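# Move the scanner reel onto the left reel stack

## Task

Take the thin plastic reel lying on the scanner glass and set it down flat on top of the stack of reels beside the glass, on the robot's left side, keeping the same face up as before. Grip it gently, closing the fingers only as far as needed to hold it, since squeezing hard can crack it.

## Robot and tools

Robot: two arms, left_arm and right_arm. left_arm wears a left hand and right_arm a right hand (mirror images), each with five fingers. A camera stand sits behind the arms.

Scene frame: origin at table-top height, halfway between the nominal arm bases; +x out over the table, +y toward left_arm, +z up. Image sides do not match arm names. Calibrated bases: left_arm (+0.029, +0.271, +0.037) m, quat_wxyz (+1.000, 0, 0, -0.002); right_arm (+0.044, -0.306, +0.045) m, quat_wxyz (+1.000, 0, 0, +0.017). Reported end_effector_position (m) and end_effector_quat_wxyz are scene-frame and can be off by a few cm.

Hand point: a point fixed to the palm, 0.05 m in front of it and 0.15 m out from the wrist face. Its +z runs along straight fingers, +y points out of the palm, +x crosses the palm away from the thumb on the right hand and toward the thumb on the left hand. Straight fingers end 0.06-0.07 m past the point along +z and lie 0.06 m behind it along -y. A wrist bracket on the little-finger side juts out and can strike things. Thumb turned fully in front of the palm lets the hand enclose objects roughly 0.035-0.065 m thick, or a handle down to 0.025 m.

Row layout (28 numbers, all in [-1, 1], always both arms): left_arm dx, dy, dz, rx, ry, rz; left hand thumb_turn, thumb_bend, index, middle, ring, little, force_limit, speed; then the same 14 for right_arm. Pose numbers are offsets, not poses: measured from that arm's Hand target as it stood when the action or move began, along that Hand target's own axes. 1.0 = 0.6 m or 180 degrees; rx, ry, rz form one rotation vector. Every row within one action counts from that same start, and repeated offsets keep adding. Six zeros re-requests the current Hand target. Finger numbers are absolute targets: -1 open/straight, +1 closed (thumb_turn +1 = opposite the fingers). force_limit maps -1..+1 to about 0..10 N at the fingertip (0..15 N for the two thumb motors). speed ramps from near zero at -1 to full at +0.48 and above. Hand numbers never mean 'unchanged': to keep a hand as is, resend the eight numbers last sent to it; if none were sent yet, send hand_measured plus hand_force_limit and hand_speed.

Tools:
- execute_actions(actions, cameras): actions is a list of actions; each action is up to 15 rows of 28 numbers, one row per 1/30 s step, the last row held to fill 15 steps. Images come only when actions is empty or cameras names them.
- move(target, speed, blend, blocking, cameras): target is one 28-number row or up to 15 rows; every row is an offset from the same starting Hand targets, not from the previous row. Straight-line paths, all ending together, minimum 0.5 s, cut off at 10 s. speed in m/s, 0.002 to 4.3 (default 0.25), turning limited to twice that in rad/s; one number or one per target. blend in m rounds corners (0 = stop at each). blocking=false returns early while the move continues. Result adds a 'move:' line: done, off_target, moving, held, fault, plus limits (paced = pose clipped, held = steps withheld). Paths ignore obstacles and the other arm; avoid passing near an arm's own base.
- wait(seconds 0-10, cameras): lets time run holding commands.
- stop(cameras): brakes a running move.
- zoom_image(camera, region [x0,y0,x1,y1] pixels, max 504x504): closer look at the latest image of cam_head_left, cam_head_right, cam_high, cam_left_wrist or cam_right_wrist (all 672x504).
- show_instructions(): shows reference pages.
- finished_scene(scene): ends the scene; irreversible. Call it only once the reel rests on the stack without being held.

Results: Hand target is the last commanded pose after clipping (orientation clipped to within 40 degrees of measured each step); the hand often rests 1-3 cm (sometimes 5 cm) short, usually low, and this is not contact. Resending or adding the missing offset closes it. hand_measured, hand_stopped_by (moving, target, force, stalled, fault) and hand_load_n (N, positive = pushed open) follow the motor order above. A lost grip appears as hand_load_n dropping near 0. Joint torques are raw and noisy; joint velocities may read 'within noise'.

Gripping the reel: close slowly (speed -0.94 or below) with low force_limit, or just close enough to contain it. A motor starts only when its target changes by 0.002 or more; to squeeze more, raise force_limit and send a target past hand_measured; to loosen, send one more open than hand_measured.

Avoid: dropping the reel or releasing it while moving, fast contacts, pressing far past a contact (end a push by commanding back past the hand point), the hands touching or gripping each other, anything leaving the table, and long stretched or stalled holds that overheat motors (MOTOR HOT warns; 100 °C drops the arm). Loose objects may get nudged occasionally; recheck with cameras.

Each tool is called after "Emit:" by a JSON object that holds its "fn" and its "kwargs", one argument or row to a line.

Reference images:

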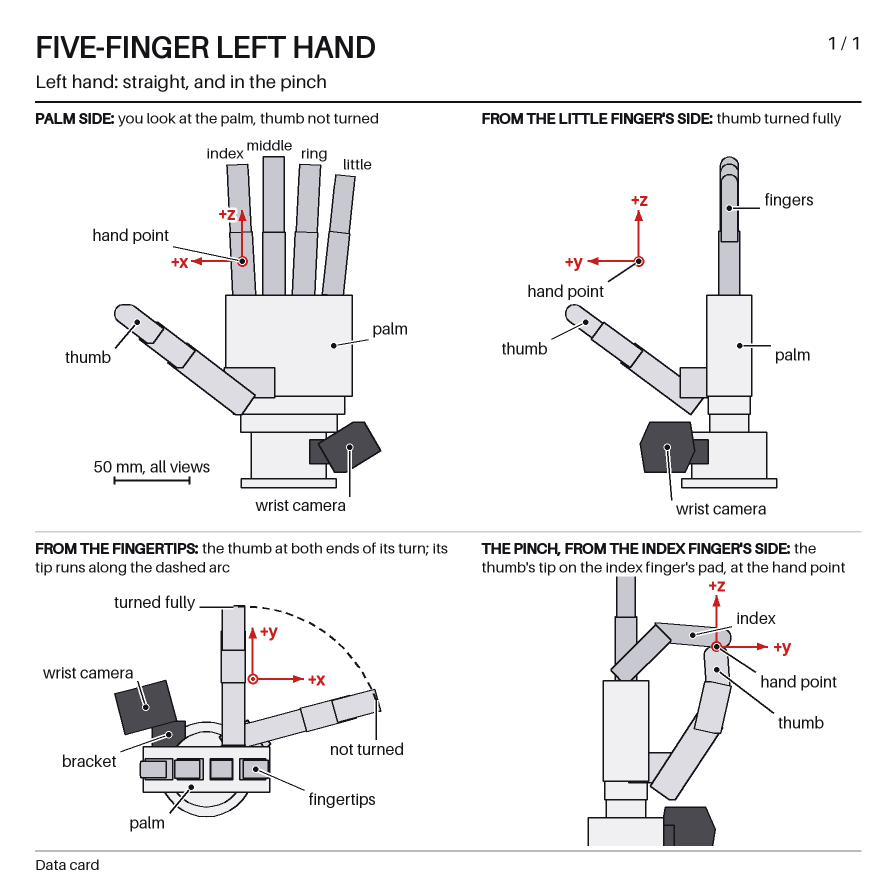

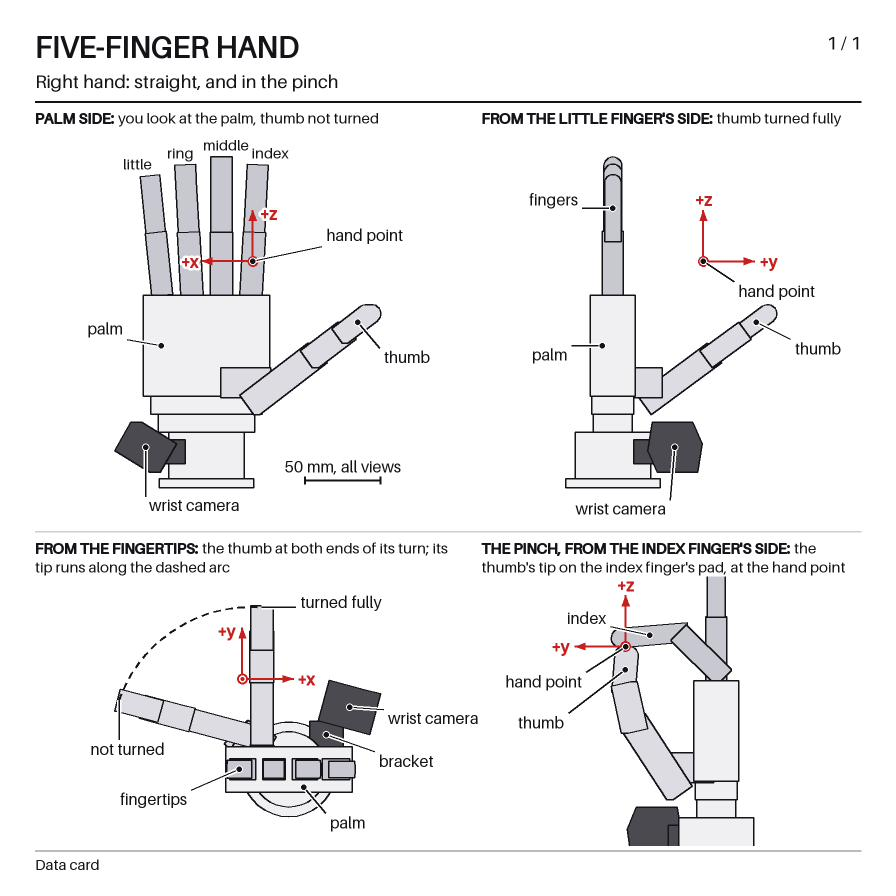

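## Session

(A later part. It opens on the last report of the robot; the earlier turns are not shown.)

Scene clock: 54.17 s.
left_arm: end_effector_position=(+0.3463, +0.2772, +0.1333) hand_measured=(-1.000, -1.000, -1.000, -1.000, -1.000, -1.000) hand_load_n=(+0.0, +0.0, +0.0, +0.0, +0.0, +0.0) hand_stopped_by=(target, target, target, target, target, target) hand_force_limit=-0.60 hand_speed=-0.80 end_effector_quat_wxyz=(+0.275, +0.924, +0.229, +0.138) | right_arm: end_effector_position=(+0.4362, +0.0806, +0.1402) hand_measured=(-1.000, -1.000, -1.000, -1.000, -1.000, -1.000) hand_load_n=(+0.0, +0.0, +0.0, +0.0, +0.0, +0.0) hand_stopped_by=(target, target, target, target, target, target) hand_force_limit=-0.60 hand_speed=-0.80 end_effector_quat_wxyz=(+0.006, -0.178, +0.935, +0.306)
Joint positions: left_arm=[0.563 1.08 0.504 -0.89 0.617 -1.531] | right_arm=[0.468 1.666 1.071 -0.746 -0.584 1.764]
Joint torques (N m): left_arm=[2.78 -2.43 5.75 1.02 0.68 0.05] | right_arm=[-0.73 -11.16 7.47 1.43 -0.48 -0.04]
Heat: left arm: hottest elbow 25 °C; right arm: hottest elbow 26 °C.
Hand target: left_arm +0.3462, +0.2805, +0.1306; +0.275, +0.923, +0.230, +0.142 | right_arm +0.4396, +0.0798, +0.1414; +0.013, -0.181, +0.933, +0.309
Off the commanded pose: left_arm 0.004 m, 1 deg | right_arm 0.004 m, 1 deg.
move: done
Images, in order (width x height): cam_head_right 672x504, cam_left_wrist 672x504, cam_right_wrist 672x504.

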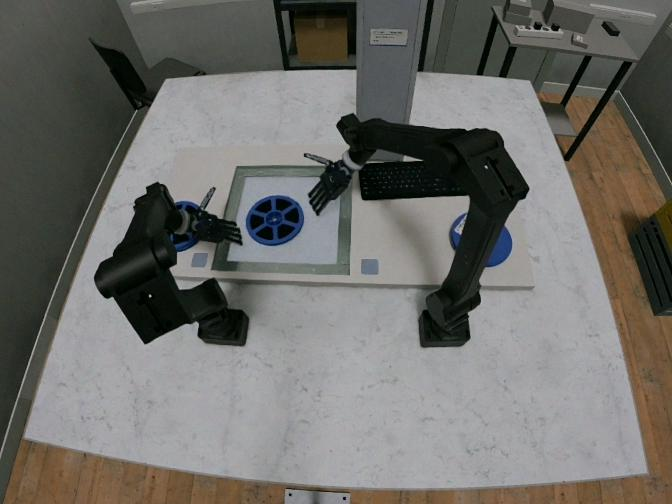

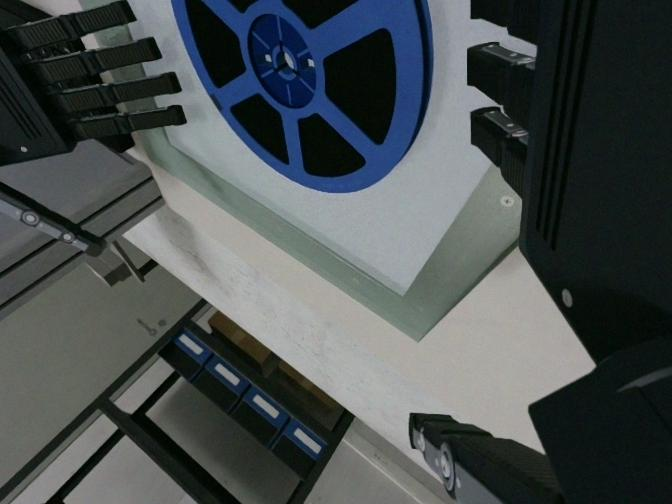

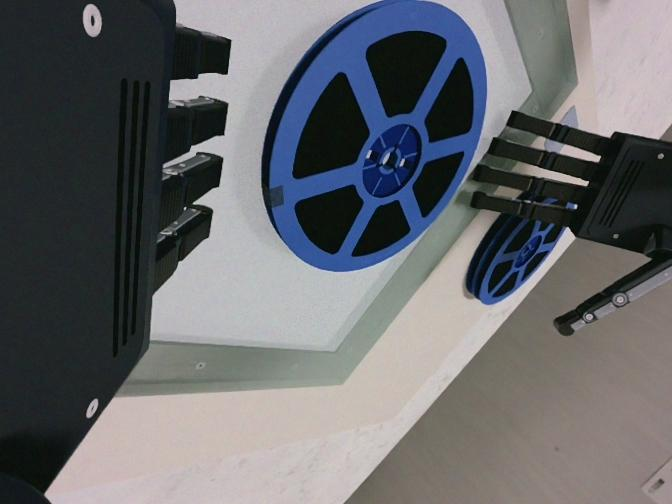

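Emit:
{"fn": "move", "kwargs": {
  "target": [
    [-0.0008,-0.0034,0.0048,0,0,0,-1,-1,-1,-1,-1,-1,-0.6,-0.8,0.002,-0.0086,0.0121,0,0,0,-1,-1,-1,-1,-1,-1,-0.6,-0.8],
    [-0.0025,0.0116,0.0152,0,0,0,-1,-1,-1,-1,-1,-1,-0.6,-0.8,0.0048,0.0159,0.0291,0,0,0,-1,-1,-1,-1,-1,-1,-0.6,-0.8]
  ],
  "speed": 0.05,
  "cameras": ["cam_head_right","cam_left_wrist","cam_right_wrist"]
}}

Emit:
{"fn": "zoom_image", "kwargs": {
  "camera": "cam_head_right",
  "region": [200, 130, 370, 280]
}}

Scene clock: 56.60 s.
left_arm: end_effector_position=(+0.3515, +0.2760, +0.1301) hand_measured=(-1.000, -1.000, -1.000, -1.000, -1.000, -1.000) hand_load_n=(+0.0, +0.0, +0.0, +0.0, +0.0, +0.0) hand_stopped_by=(target, target, target, target, target, target) hand_force_limit=-0.60 hand_speed=-0.80 end_effector_quat_wxyz=(+0.275, +0.922, +0.234, +0.142) | right_arm: end_effector_position=(+0.4310, +0.0940, +0.1372) hand_measured=(-1.000, -1.000, -1.000, -1.000, -1.000, -1.000) hand_load_n=(+0.0, +0.0, +0.0, +0.5, +0.0, +0.0) hand_stopped_by=(target, target, target, target, target, target) hand_force_limit=-0.60 hand_speed=-0.80 end_effector_quat_wxyz=(+0.013, -0.182, +0.933, +0.310)
Joint positions: left_arm=[0.547 1.087 0.495 -0.848 0.618 -1.566] | right_arm=[0.498 1.671 1.06 -0.696 -0.581 1.795]
Joint torques (N m): left_arm=[0.09 -3.37 5.33 0.99 0.47 -0.18] | right_arm=[-0.03 -10.52 7.46 1.48 -0.22 0.12]
Heat: left arm: hottest elbow 25 °C; right arm: hottest elbow 26 °C.
Hand target: left_arm +0.3509, +0.2706, +0.1271; +0.275, +0.923, +0.230, +0.142 | right_arm +0.4321, +0.0962, +0.1325; +0.013, -0.181, +0.933, +0.310
Off the commanded pose: left_arm 0.006 m, 0 deg | right_arm 0.005 m, 0 deg.
move: done
Images, in order (width x height): cam_head_right 672x504, cam_left_wrist 672x504, cam_right_wrist 672x504.

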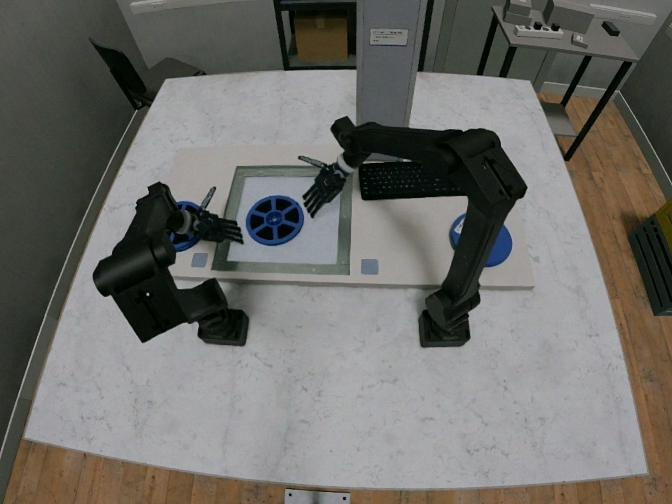

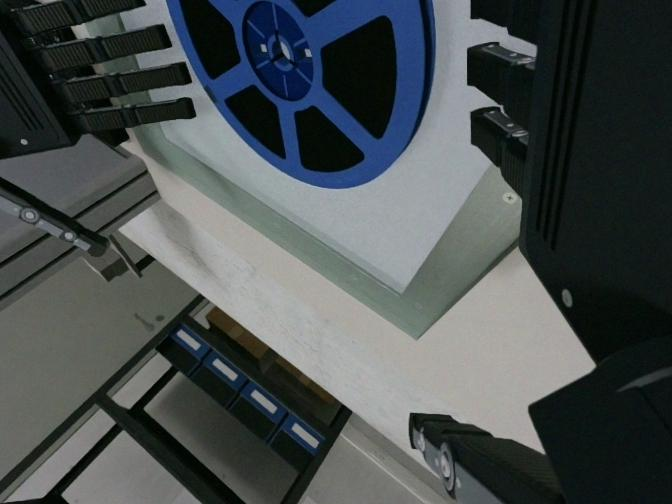

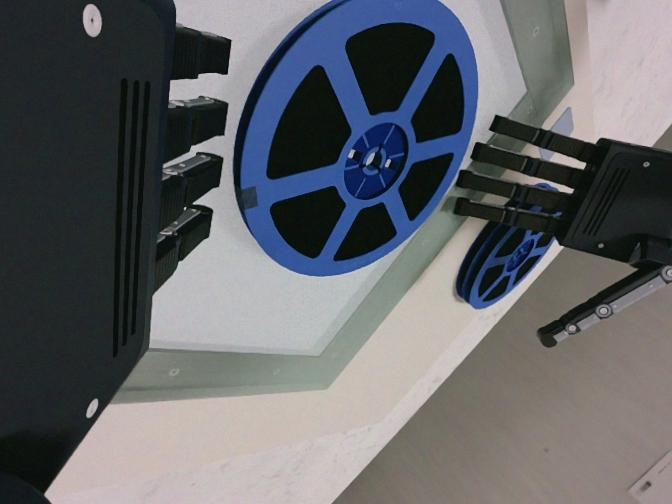

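Scaled by 2.965 from the camera's 672x504 image, which has a finer 960x720 frame.

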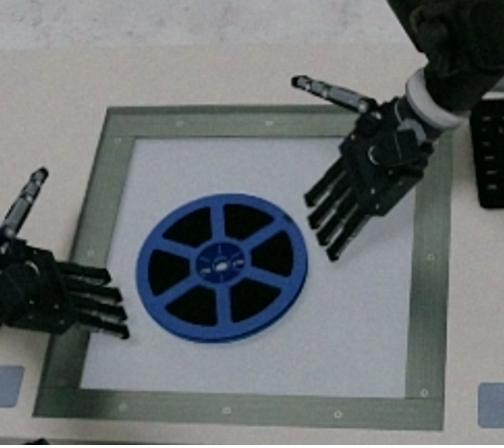

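Emit:
{"fn": "move", "kwargs": {
  "target": [0,0,0,0,0,0,-1,-1,-1,-1,-1,-1,-0.6,-0.8,0.0018,-0.0077,0.0108,0,0,0,-1,-1,-1,-1,-1,-1,-0.6,-0.8],
  "speed": 0.05,
  "cameras": []
}}

Scene clock: 57.50 s.
left_arm: end_effector_position=(+0.3515, +0.2760, +0.1300) hand_measured=(-1.000, -1.000, -1.000, -1.000, -1.000, -1.000) hand_load_n=(+0.0, +0.0, +0.0, +0.0, +0.0, +0.0) hand_stopped_by=(target, target, target, target, target, target) hand_force_limit=-0.60 hand_speed=-0.80 end_effector_quat_wxyz=(+0.275, +0.922, +0.234, +0.142) | right_arm: end_effector_position=(+0.4309, +0.0939, +0.1306) hand_measured=(-1.000, -1.000, -1.000, -1.000, -1.000, -1.000) hand_load_n=(+0.0, +0.0, +0.0, -1.0, +0.0, +0.0) hand_stopped_by=(target, target, target, target, target, target) hand_force_limit=-0.60 hand_speed=-0.80 end_effector_quat_wxyz=(+0.012, -0.182, +0.933, +0.310)
Joint positions: left_arm=[0.547 1.087 0.495 -0.848 0.618 -1.567] | right_arm=[0.498 1.681 1.053 -0.679 -0.581 1.795]
Joint torques (N m): left_arm=[0.03 -3.43 5.33 0.98 0.47 -0.18] | right_arm=[0.03 -10.29 7.23 1.63 -0.21 0.12]
Heat: left arm: hottest elbow 25 °C; right arm: hottest elbow 26 °C.
Hand target: left_arm +0.3509, +0.2706, +0.1271; +0.275, +0.923, +0.230, +0.142 | right_arm +0.4320, +0.0961, +0.1242; +0.012, -0.181, +0.934, +0.309
Off the commanded pose: left_arm 0.006 m, 0 deg | right_arm 0.007 m, 0 deg.
move: done
No camera images: "cameras" was empty.

Emit:
{"fn": "move", "kwargs": {
  "target": [-0.0018,0.0207,0.0112,0,0,0,-1,-1,-1,-1,-1,-1,-0.6,-0.8,0.0017,0.0257,0.0098,0,0,0,-1,-1,-1,-1,-1,-1,-0.6,-0.8],
  "speed": 0.05,
  "cameras": ["cam_head_right","cam_left_wrist","cam_right_wrist"]
}}

Emit:
{"fn": "zoom_image", "kwargs": {
  "camera": "cam_head_right",
  "region": [200, 130, 370, 280]
}}

Scene clock: 58.90 s.
left_arm: end_effector_position=(+0.3571, +0.2632, +0.1300) hand_measured=(-1.000, -1.000, -1.000, -1.000, -1.000, -1.000) hand_load_n=(+0.0, +0.0, +0.0, +0.0, +0.0, +0.0) hand_stopped_by=(target, target, target, target, target, target) hand_force_limit=-0.60 hand_speed=-0.80 end_effector_quat_wxyz=(+0.276, +0.921, +0.235, +0.140) | right_arm: end_effector_position=(+0.4288, +0.1028, +0.1306) hand_measured=(-1.000, -1.000, -1.000, -1.000, -1.000, -1.000) hand_load_n=(+0.0, +0.0, +0.0, +0.0, +0.0, +0.0) hand_stopped_by=(target, target, target, target, target, target) hand_force_limit=-0.60 hand_speed=-0.80 end_effector_quat_wxyz=(+0.013, -0.176, +0.934, +0.309)
Joint positions: left_arm=[0.487 1.076 0.487 -0.814 0.61 -1.64] | right_arm=[0.519 1.681 1.053 -0.661 -0.571 1.834]
Joint torques (N m): left_arm=[-0.15 -3.6 5.48 0.99 0.41 -0.17] | right_arm=[0.97 -10.7 7.68 1.46 -0.23 0.12]
Heat: left arm: hottest elbow 25 °C; right arm: hottest elbow 26 °C.
Hand target: left_arm +0.3567, +0.2578, +0.1285; +0.275, +0.923, +0.230, +0.142 | right_arm +0.4253, +0.1106, +0.1282; +0.012, -0.181, +0.934, +0.309
Off the commanded pose: left_arm 0.005 m, 1 deg | right_arm 0.009 m, 1 deg.
move: done
Images, in order (width x height): cam_head_right 672x504, cam_left_wrist 672x504, cam_right_wrist 672x504.

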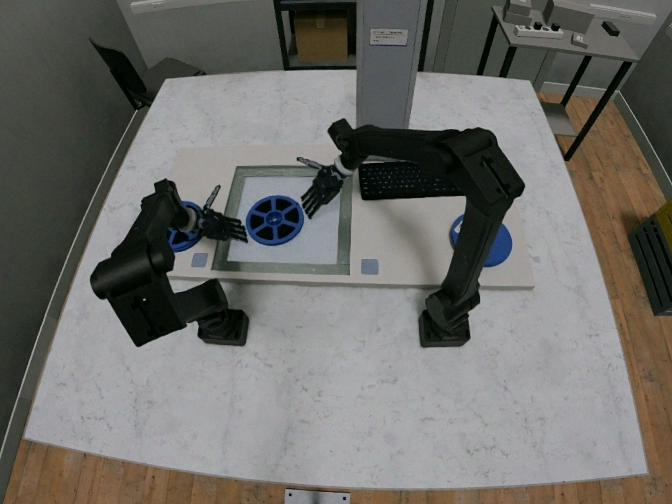

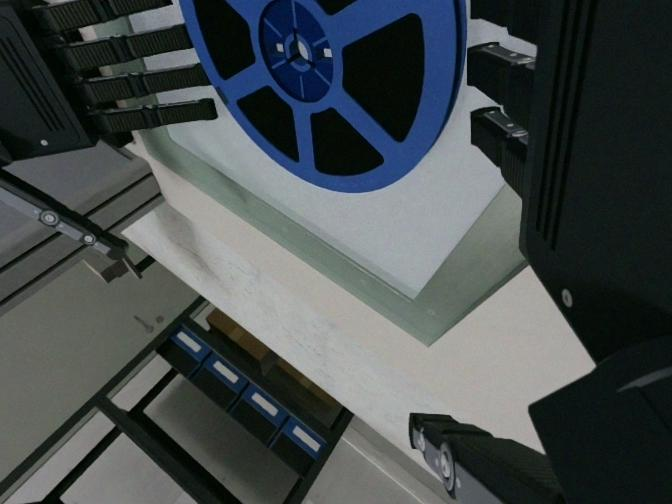

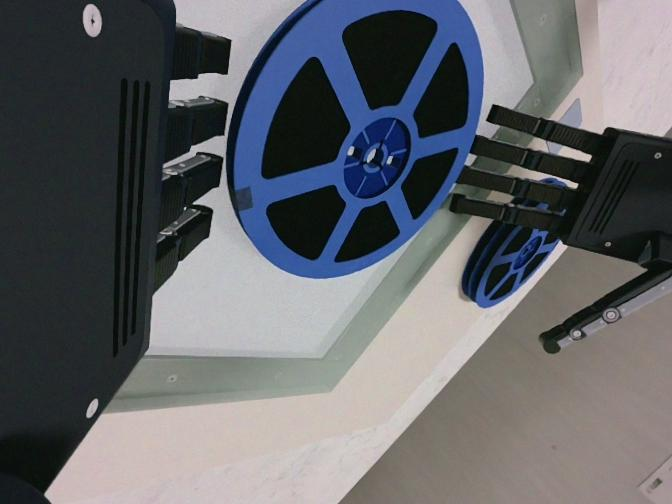

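Scaled by 2.965 from the camera's 672x504 image, which has a finer 960x720 frame.

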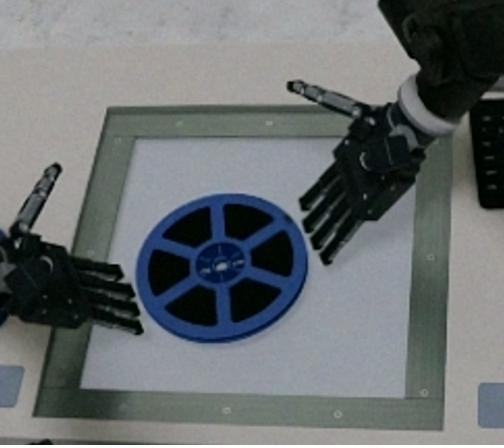

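Emit:
{"fn": "move", "kwargs": {
  "target": [-0.0024,0.0205,0.0142,0,0,0,-1,-1,-1,-1,-1,-1,-0.6,-0.8,0.0024,0.0205,0.0142,0,0,0,-1,-1,-1,-1,-1,-1,-0.6,-0.8],
  "speed": 0.04,
  "cameras": ["cam_head_right","cam_left_wrist","cam_right_wrist"]
}}

Emit:
{"fn": "zoom_image", "kwargs": {
  "camera": "cam_head_right",
  "region": [200, 130, 370, 280]
}}

Scene clock: 60.30 s.
left_arm: end_effector_position=(+0.3620, +0.2563, +0.1299) hand_measured=(-1.000, -1.000, -1.000, -1.000, -1.000, -1.000) hand_load_n=(+0.0, +0.0, +0.0, +0.0, +0.0, +0.0) hand_stopped_by=(target, target, target, target, target, target) hand_force_limit=-0.60 hand_speed=-0.80 end_effector_quat_wxyz=(+0.268, +0.921, +0.244, +0.140) | right_arm: end_effector_position=(+0.4282, +0.1080, +0.1303) hand_measured=(-1.000, -1.000, -1.000, -1.000, -1.000, -1.000) hand_load_n=(+0.0, +0.0, +0.0, -0.5, +0.0, +0.0) hand_stopped_by=(target, target, target, target, target, target) hand_force_limit=-0.60 hand_speed=-0.80 end_effector_quat_wxyz=(+0.014, -0.168, +0.937, +0.306)
Joint positions: left_arm=[0.439 1.057 0.481 -0.787 0.583 -1.716] | right_arm=[0.534 1.679 1.053 -0.651 -0.557 1.868]
Joint torques (N m): left_arm=[-1.44 -2.84 5.46 1.52 0.92 -0.19] | right_arm=[2.2 -10.52 7.82 1.84 -0.43 0.13]
Heat: left arm: hottest elbow 25 °C; right arm: hottest elbow 26 °C.
Hand target: left_arm +0.3631, +0.2441, +0.1285; +0.275, +0.923, +0.230, +0.142 | right_arm +0.4189, +0.1242, +0.1283; +0.013, -0.181, +0.933, +0.309
Off the commanded pose: left_arm 0.012 m, 2 deg | right_arm 0.019 m, 2 deg.
move: off_target (left_arm, right_arm)
Images, in order (width x height): cam_head_right 672x504, cam_left_wrist 672x504, cam_right_wrist 672x504.

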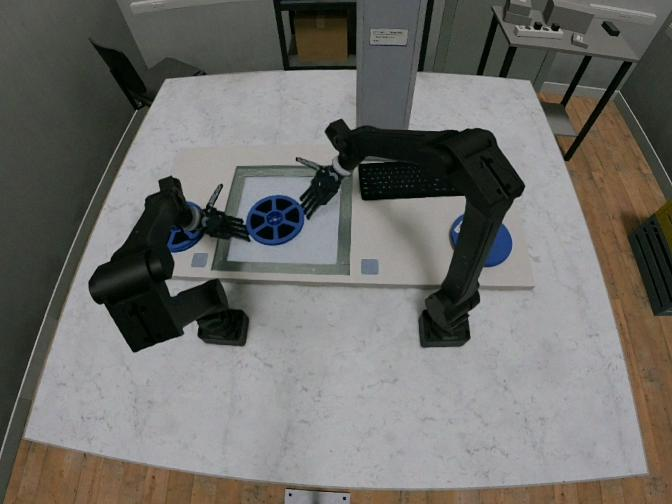

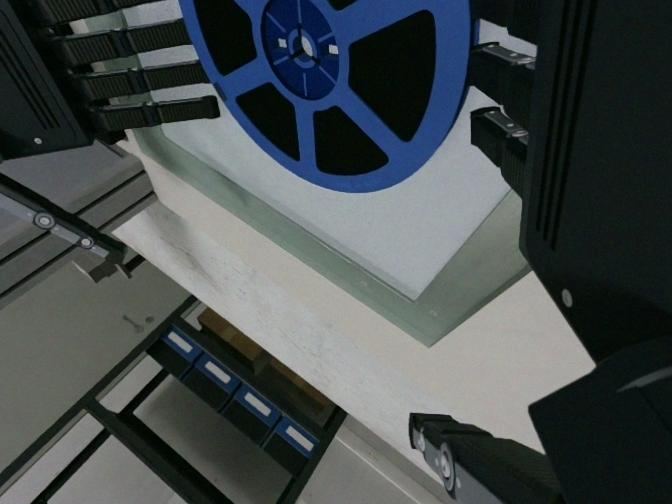

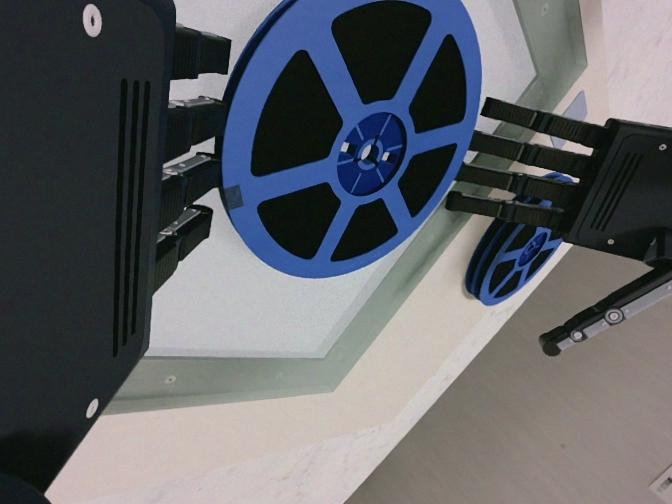

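Scaled by 2.965 from the camera's 672x504 image, which has a finer 960x720 frame.

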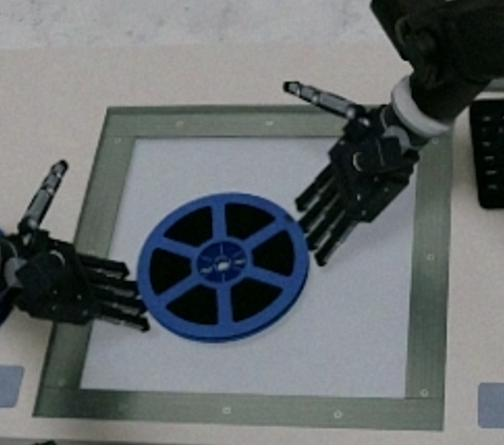

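Emit:
{"fn": "move", "kwargs": {
  "target": [
    [-0.0011,0.0096,0.0066,0,0,0,-1,-1,-1,-1,-1,-1,-0.6,-0.8,0.0011,0.0096,0.0066,0,0,0,-1,-1,-1,-1,-1,-1,-0.6,-0.8],
    [0.0102,0.0573,-0.0607,0,0,0,-1,-1,-1,-1,-1,-1,-0.6,-0.8,-0.0102,0.0573,-0.0607,0,0,0,-1,-1,-1,-1,-1,-1,-0.6,-0.8]
  ],
  "speed": 0.05,
  "blend": 0.002,
  "cameras": ["cam_head_right","cam_left_wrist","cam_right_wrist","cam_high"]
}}

Emit:
{"fn": "zoom_image", "kwargs": {
  "camera": "cam_head_right",
  "region": [200, 130, 370, 280]
}}

Scene clock: 62.43 s.
left_arm: end_effector_position=(+0.3483, +0.2452, +0.1479) hand_measured=(-1.000, -1.000, -1.000, -1.000, -1.000, -1.000) hand_load_n=(+0.0, +0.0, +0.0, +0.5, +0.0, +0.0) hand_stopped_by=(target, target, target, target, target, target) hand_force_limit=-0.60 hand_speed=-0.80 end_effector_quat_wxyz=(+0.262, +0.924, +0.252, +0.120) | right_arm: end_effector_position=(+0.4163, +0.1030, +0.1463) hand_measured=(-1.000, -1.000, -1.000, -1.000, -1.000, -1.000) hand_load_n=(+0.0, +0.0, +0.0, +0.0, +0.5, +0.0) hand_stopped_by=(target, target, target, target, target, target) hand_force_limit=-0.60 hand_speed=-0.80 end_effector_quat_wxyz=(-0.003, -0.160, +0.944, +0.288)
Joint positions: left_arm=[0.406 0.966 0.501 -0.917 0.557 -1.754] | right_arm=[0.545 1.631 1.064 -0.751 -0.533 1.883]
Joint torques (N m): left_arm=[-1.26 -2.96 10.91 0.17 1.62 -0.14] | right_arm=[2.43 -12.04 12.16 0.84 -1.22 0.15]
Heat: left arm: hottest elbow 25 °C; right arm: hottest elbow 26 °C.
Hand target: left_arm +0.3661, +0.2378, +0.1785; +0.275, +0.923, +0.230, +0.142 | right_arm +0.4160, +0.1307, +0.1784; +0.013, -0.181, +0.933, +0.310
Off the commanded pose: left_arm 0.036 m, 4 deg | right_arm 0.042 m, 4 deg.
move: off_target (left_arm, right_arm)
Images, in order (width x height): cam_head_right 672x504, cam_high 672x504, cam_left_wrist 672x504, cam_right_wrist 672x504.

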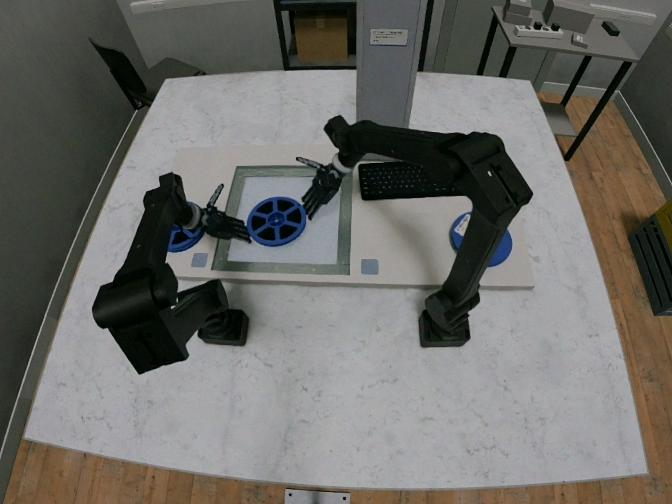

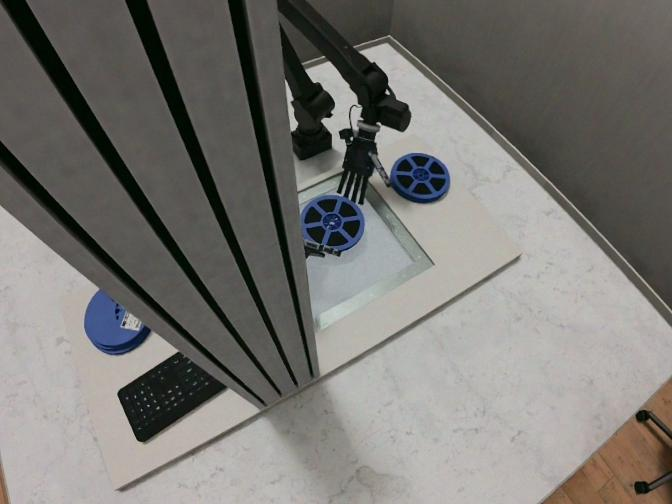

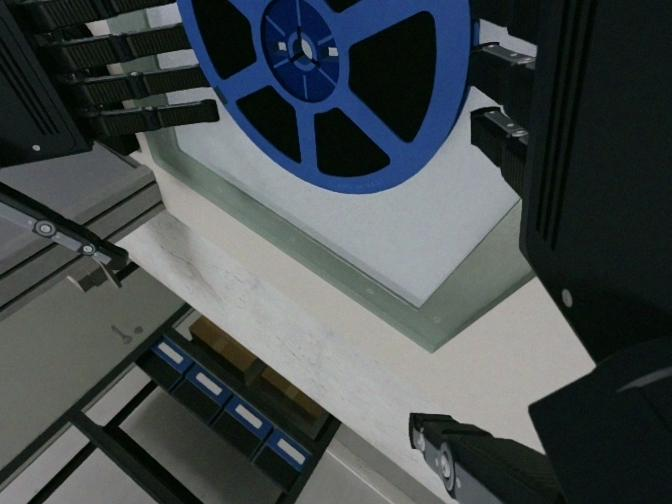

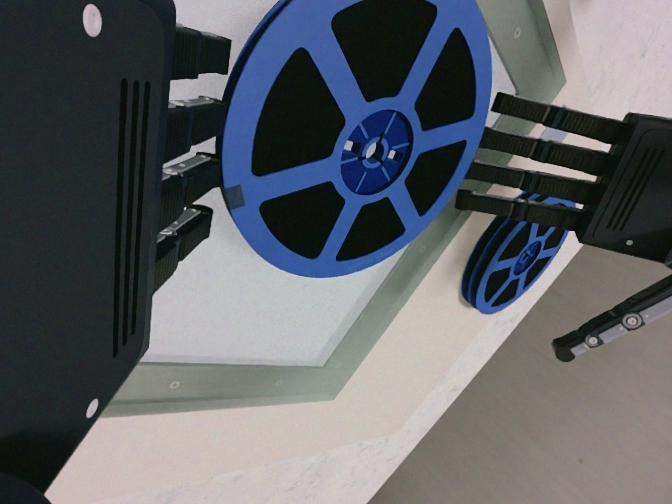

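Scaled by 2.965 from the camera's 672x504 image, which has a finer 960x720 frame.

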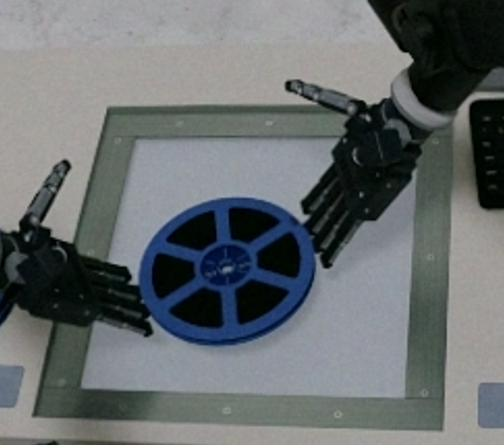

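Emit:
{"fn": "move", "kwargs": {
  "target": [0.009,0.0383,-0.0538,0,0,0,-1,-1,-1,-1,-1,-1,-0.6,-0.8,-0.009,0.0383,-0.0538,0,0,0,-1,-1,-1,-1,-1,-1,-0.6,-0.8],
  "speed": 0.05,
  "cameras": ["cam_head_right","cam_left_wrist","cam_right_wrist","cam_head_left"]
}}

Emit:
{"fn": "zoom_image", "kwargs": {
  "camera": "cam_head_right",
  "region": [200, 130, 370, 280]
}}

Scene clock: 64.90 s.
left_arm: end_effector_position=(+0.3501, +0.2457, +0.1855) hand_measured=(-1.000, -1.000, -1.000, -1.000, -1.000, -1.000) hand_load_n=(+0.0, +0.0, +0.0, +0.5, +0.0, +0.0) hand_stopped_by=(target, target, target, target, target, target) hand_force_limit=-0.60 hand_speed=-0.80 end_effector_quat_wxyz=(+0.263, +0.924, +0.252, +0.119) | right_arm: end_effector_position=(+0.4172, +0.1032, +0.1831) hand_measured=(-1.000, -1.000, -1.000, -1.000, -1.000, -1.000) hand_load_n=(+0.0, +0.0, +0.0, +0.0, +0.5, +0.0) hand_stopped_by=(target, target, target, target, target, target) hand_force_limit=-0.60 hand_speed=-0.80 end_effector_quat_wxyz=(-0.004, -0.159, +0.945, +0.286)
Joint positions: left_arm=[0.406 0.917 0.583 -1.051 0.558 -1.754] | right_arm=[0.545 1.585 1.12 -0.857 -0.53 1.883]
Joint torques (N m): left_arm=[-1.14 -2.73 11.51 0.1 1.56 -0.13] | right_arm=[2.43 -11.93 12.88 0.87 -1.32 0.15]
Heat: left arm: hottest elbow 26 °C; right arm: hottest elbow 26 °C.
Hand target: left_arm +0.3662, +0.2378, +0.2185; +0.275, +0.923, +0.230, +0.142 | right_arm +0.4159, +0.1306, +0.2181; +0.013, -0.181, +0.934, +0.309
Off the commanded pose: left_arm 0.037 m, 4 deg | right_arm 0.045 m, 4 deg.
move: off_target (left_arm, right_arm)
Images, in order (width x height): cam_head_left 672x504, cam_head_right 672x504, cam_left_wrist 672x504, cam_right_wrist 672x504.

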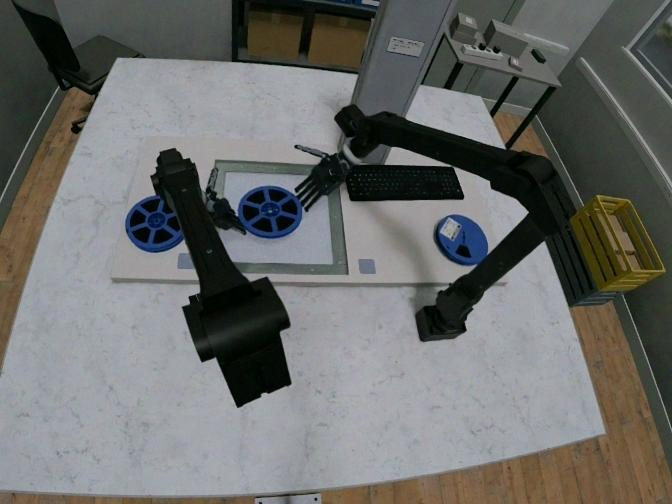

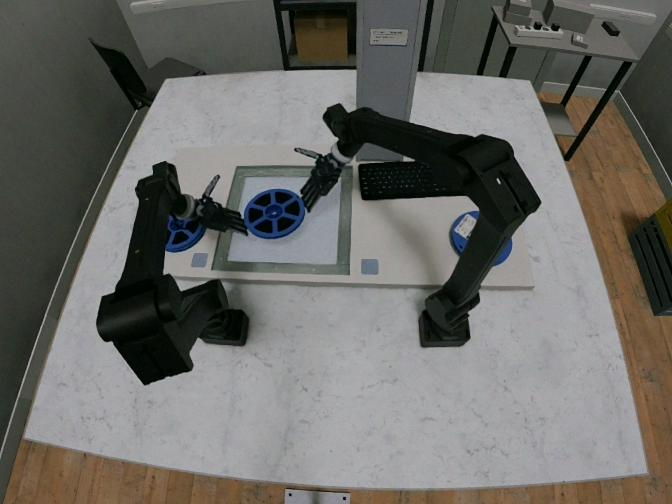

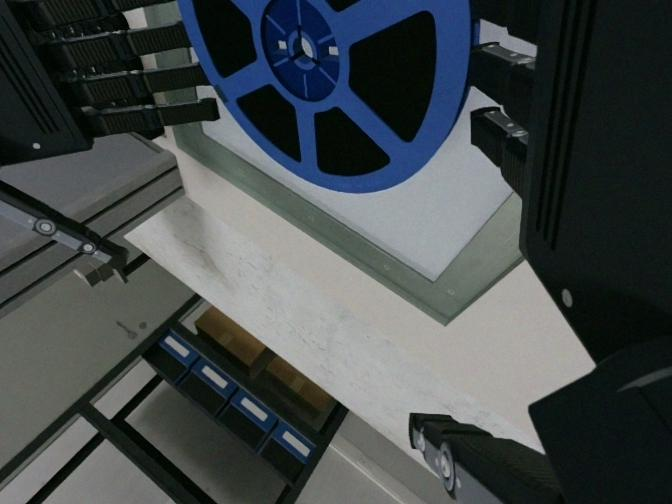

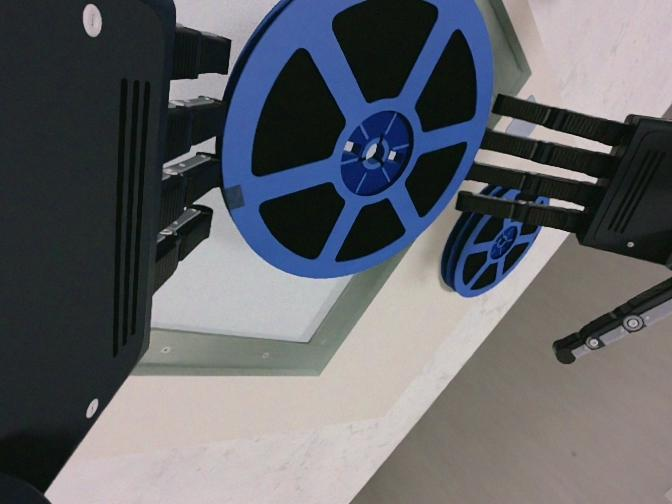

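Scaled by 2.965 from the camera's 672x504 image, which has a finer 960x720 frame.

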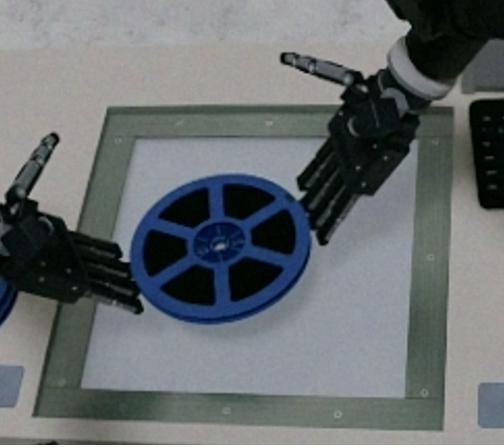

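Emit:
{"fn": "move", "kwargs": {
  "target": [0.1063,-0.1763,-0.1282,0.0068,0.0287,-0.0404,-1,-1,-1,-1,-1,-1,-0.6,-0.8,-0.0937,0.1973,0.1353,-0.0068,0.0287,-0.0404,-1,-1,-1,-1,-1,-1,-0.6,-0.8],
  "speed": 0.07,
  "cameras": ["cam_head_right","cam_left_wrist","cam_right_wrist","cam_head_left"]
}}

Scene clock: 68.27 s.
left_arm: end_effector_position=(+0.3436, +0.3802, +0.2075) hand_measured=(-1.000, -1.000, -1.000, -1.000, -1.000, -1.000) hand_load_n=(+0.0, +0.0, +0.0, +1.0, +0.0, +0.0) hand_stopped_by=(target, target, target, target, target, target) hand_force_limit=-0.60 hand_speed=-0.80 end_effector_quat_wxyz=(+0.253, +0.903, +0.315, +0.149) | right_arm: end_effector_position=(+0.4360, +0.2497, +0.2021) hand_measured=(-1.000, -1.000, -1.000, -1.000, -1.000, -1.000) hand_load_n=(+0.0, +0.0, +0.0, +0.0, +0.5, +0.0) hand_stopped_by=(target, target, target, target, target, target) hand_force_limit=-0.60 hand_speed=-0.80 end_effector_quat_wxyz=(-0.017, -0.229, +0.929, +0.289)
Joint positions: left_arm=[0.85 1.093 0.747 -1.208 0.596 -1.401] | right_arm=[0.722 1.86 1.54 -0.967 -0.521 1.918]
Joint torques (N m): left_arm=[1.03 -3.55 10.19 -0.62 1.75 0.07] | right_arm=[3.25 -14.1 13.85 0.98 -1.28 0.14]
Heat: left arm: hottest elbow 26 °C; right arm: hottest elbow 26 °C.
Hand target: left_arm +0.3541, +0.3823, +0.2287; +0.263, +0.902, +0.302, +0.163 | right_arm +0.4203, +0.2846, +0.2282; -0.012, -0.254, +0.916, +0.310
Off the commanded pose: left_arm 0.024 m, 3 deg | right_arm 0.046 m, 4 deg.
move: off_target (left_arm, right_arm)
Images, in order (width x height): cam_head_left 672x504, cam_head_right 672x504, cam_left_wrist 672x504, cam_right_wrist 672x504.

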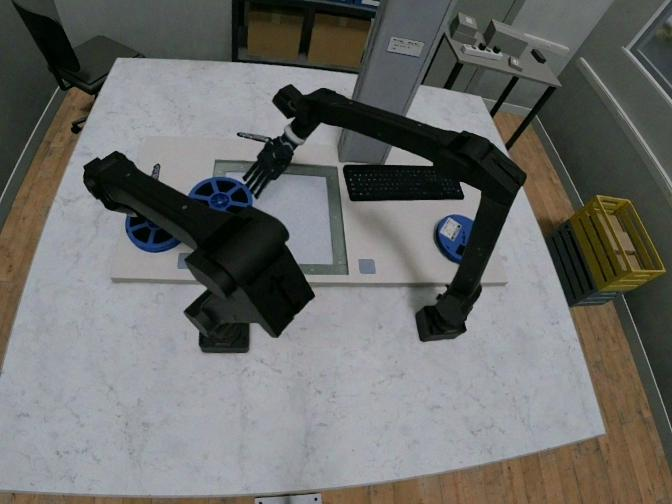

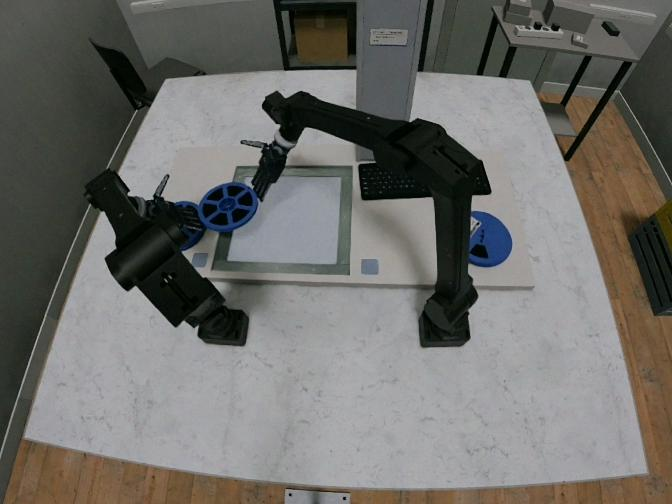

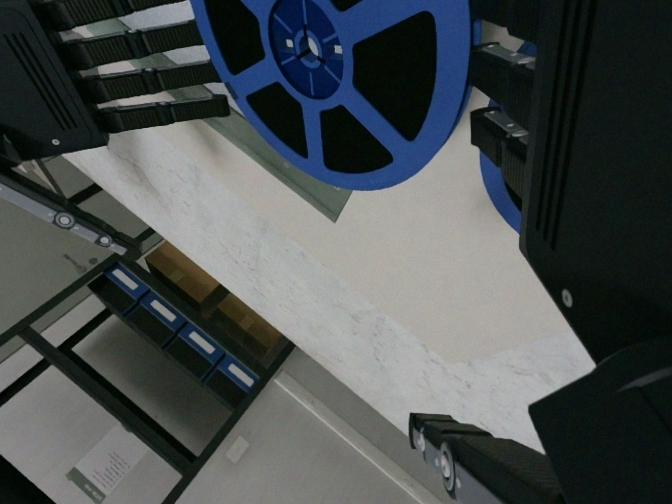

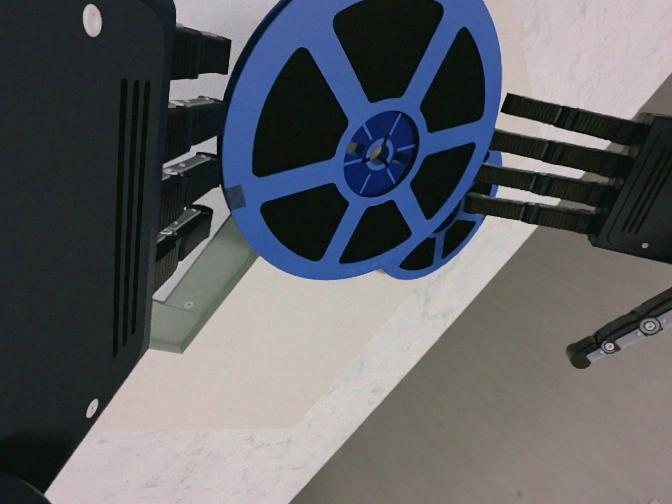

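Emit:
{"fn": "move", "kwargs": {
  "target": [0.1441,-0.1908,-0.1114,0.0068,0.0287,-0.0404,-1,-1,-1,-1,-1,-1,-0.6,-0.8,-0.1297,0.1927,0.1585,-0.0068,0.0287,-0.0404,-1,-1,-1,-1,-1,-1,-0.6,-0.8],
  "speed": 0.07,
  "cameras": ["all"]
}}

Emit:
{"fn": "zoom_image", "kwargs": {
  "camera": "cam_head_right",
  "region": [100, 130, 300, 300]
}}

Emit:
{"fn": "zoom_image", "kwargs": {
  "camera": "cam_high",
  "region": [300, 80, 500, 260]
}}

Scene clock: 73.03 s.
left_arm: end_effector_position=(+0.3294, +0.5356, +0.2126) hand_measured=(-1.000, -1.000, -1.000, -1.000, -1.000, -1.000) hand_load_n=(+0.0, -0.5, +0.0, +1.0, +0.0, +0.0) hand_stopped_by=(target, target, target, target, target, target) hand_force_limit=-0.60 hand_speed=-0.80 end_effector_quat_wxyz=(+0.243, +0.875, +0.382, +0.173) | right_arm: end_effector_position=(+0.4483, +0.4225, +0.2012) hand_measured=(-1.000, -1.000, -1.000, -1.000, -1.000, -1.000) hand_load_n=(+0.0, +0.0, +0.0, +0.0, +0.5, +0.0) hand_stopped_by=(target, target, target, target, target, target) hand_force_limit=-0.60 hand_speed=-0.80 end_effector_quat_wxyz=(-0.041, -0.296, +0.910, +0.287)
Joint positions: left_arm=[1.153 1.385 0.998 -1.265 0.601 -1.221] | right_arm=[0.866 2.334 2.323 -1.282 -0.525 1.916]
Joint torques (N m): left_arm=[0.97 -7.88 9.7 -0.91 1.41 0.09] | right_arm=[3.08 -19.08 14.26 0.92 -1.31 0]
Heat: left arm: hottest elbow 26 °C; right arm: hottest elbow 27 °C.
Hand target: left_arm +0.3375, +0.5398, +0.2289; +0.249, +0.875, +0.371, +0.184 | right_arm +0.4185, +0.4532, +0.2280; -0.036, -0.325, +0.894, +0.308
Off the commanded pose: left_arm 0.019 m, 2 deg | right_arm 0.051 m, 5 deg.
move: off_target (left_arm, right_arm)

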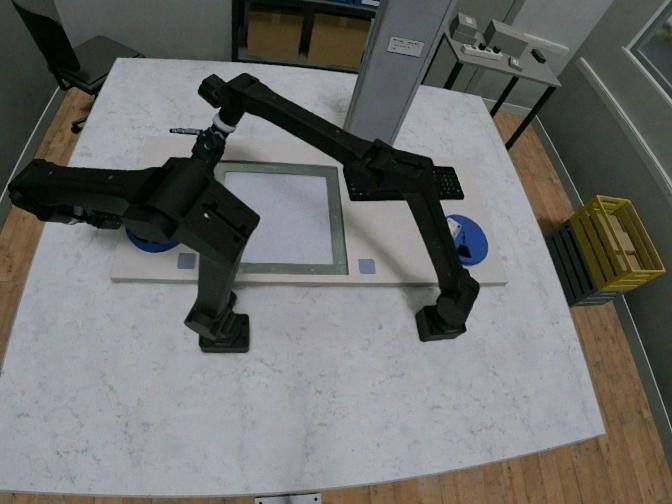

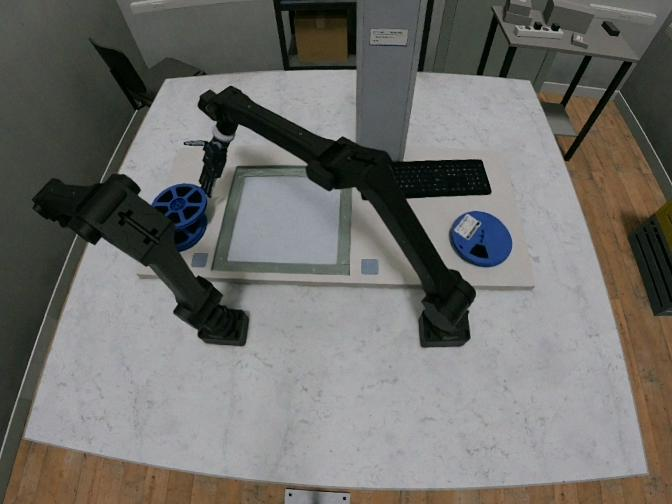

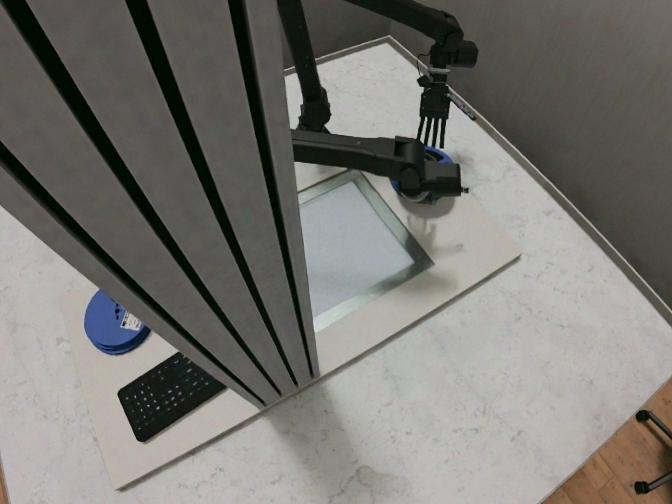

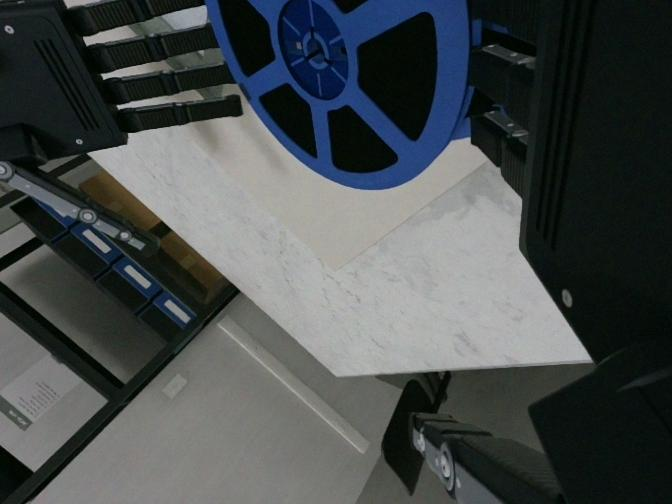

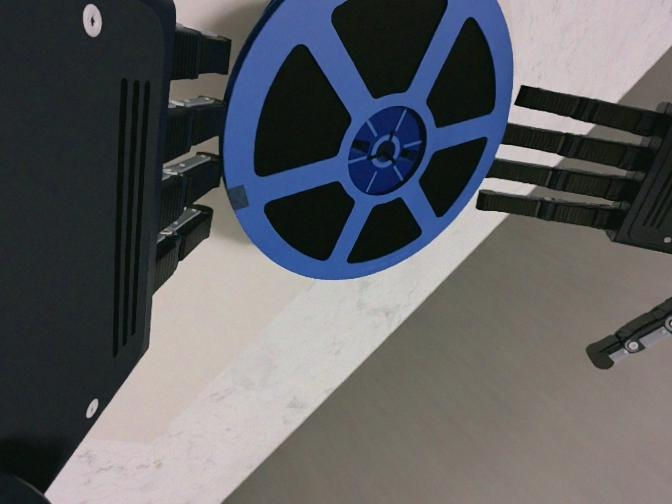

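Scaled by 2.520 from the camera's 672x504 image, which has a finer 960x720 frame.

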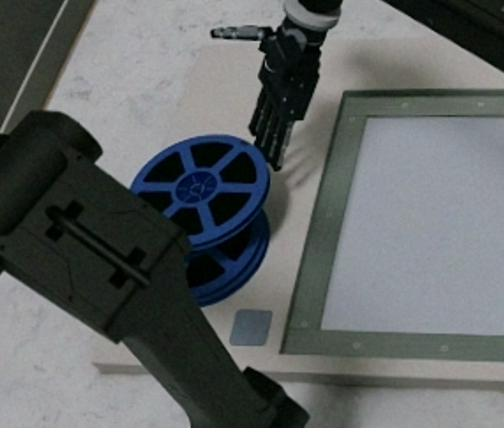

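Scaled by 2.520 from the camera's 672x504 image, which has a finer 960x720 frame.

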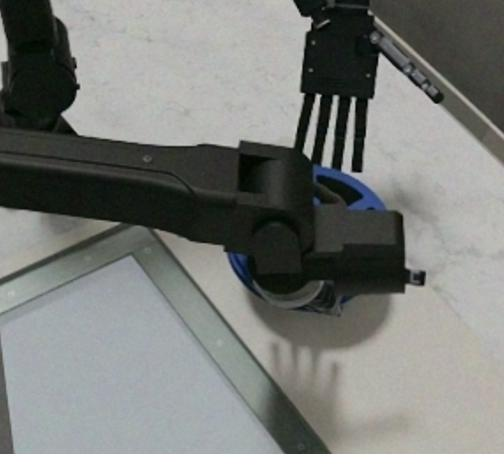

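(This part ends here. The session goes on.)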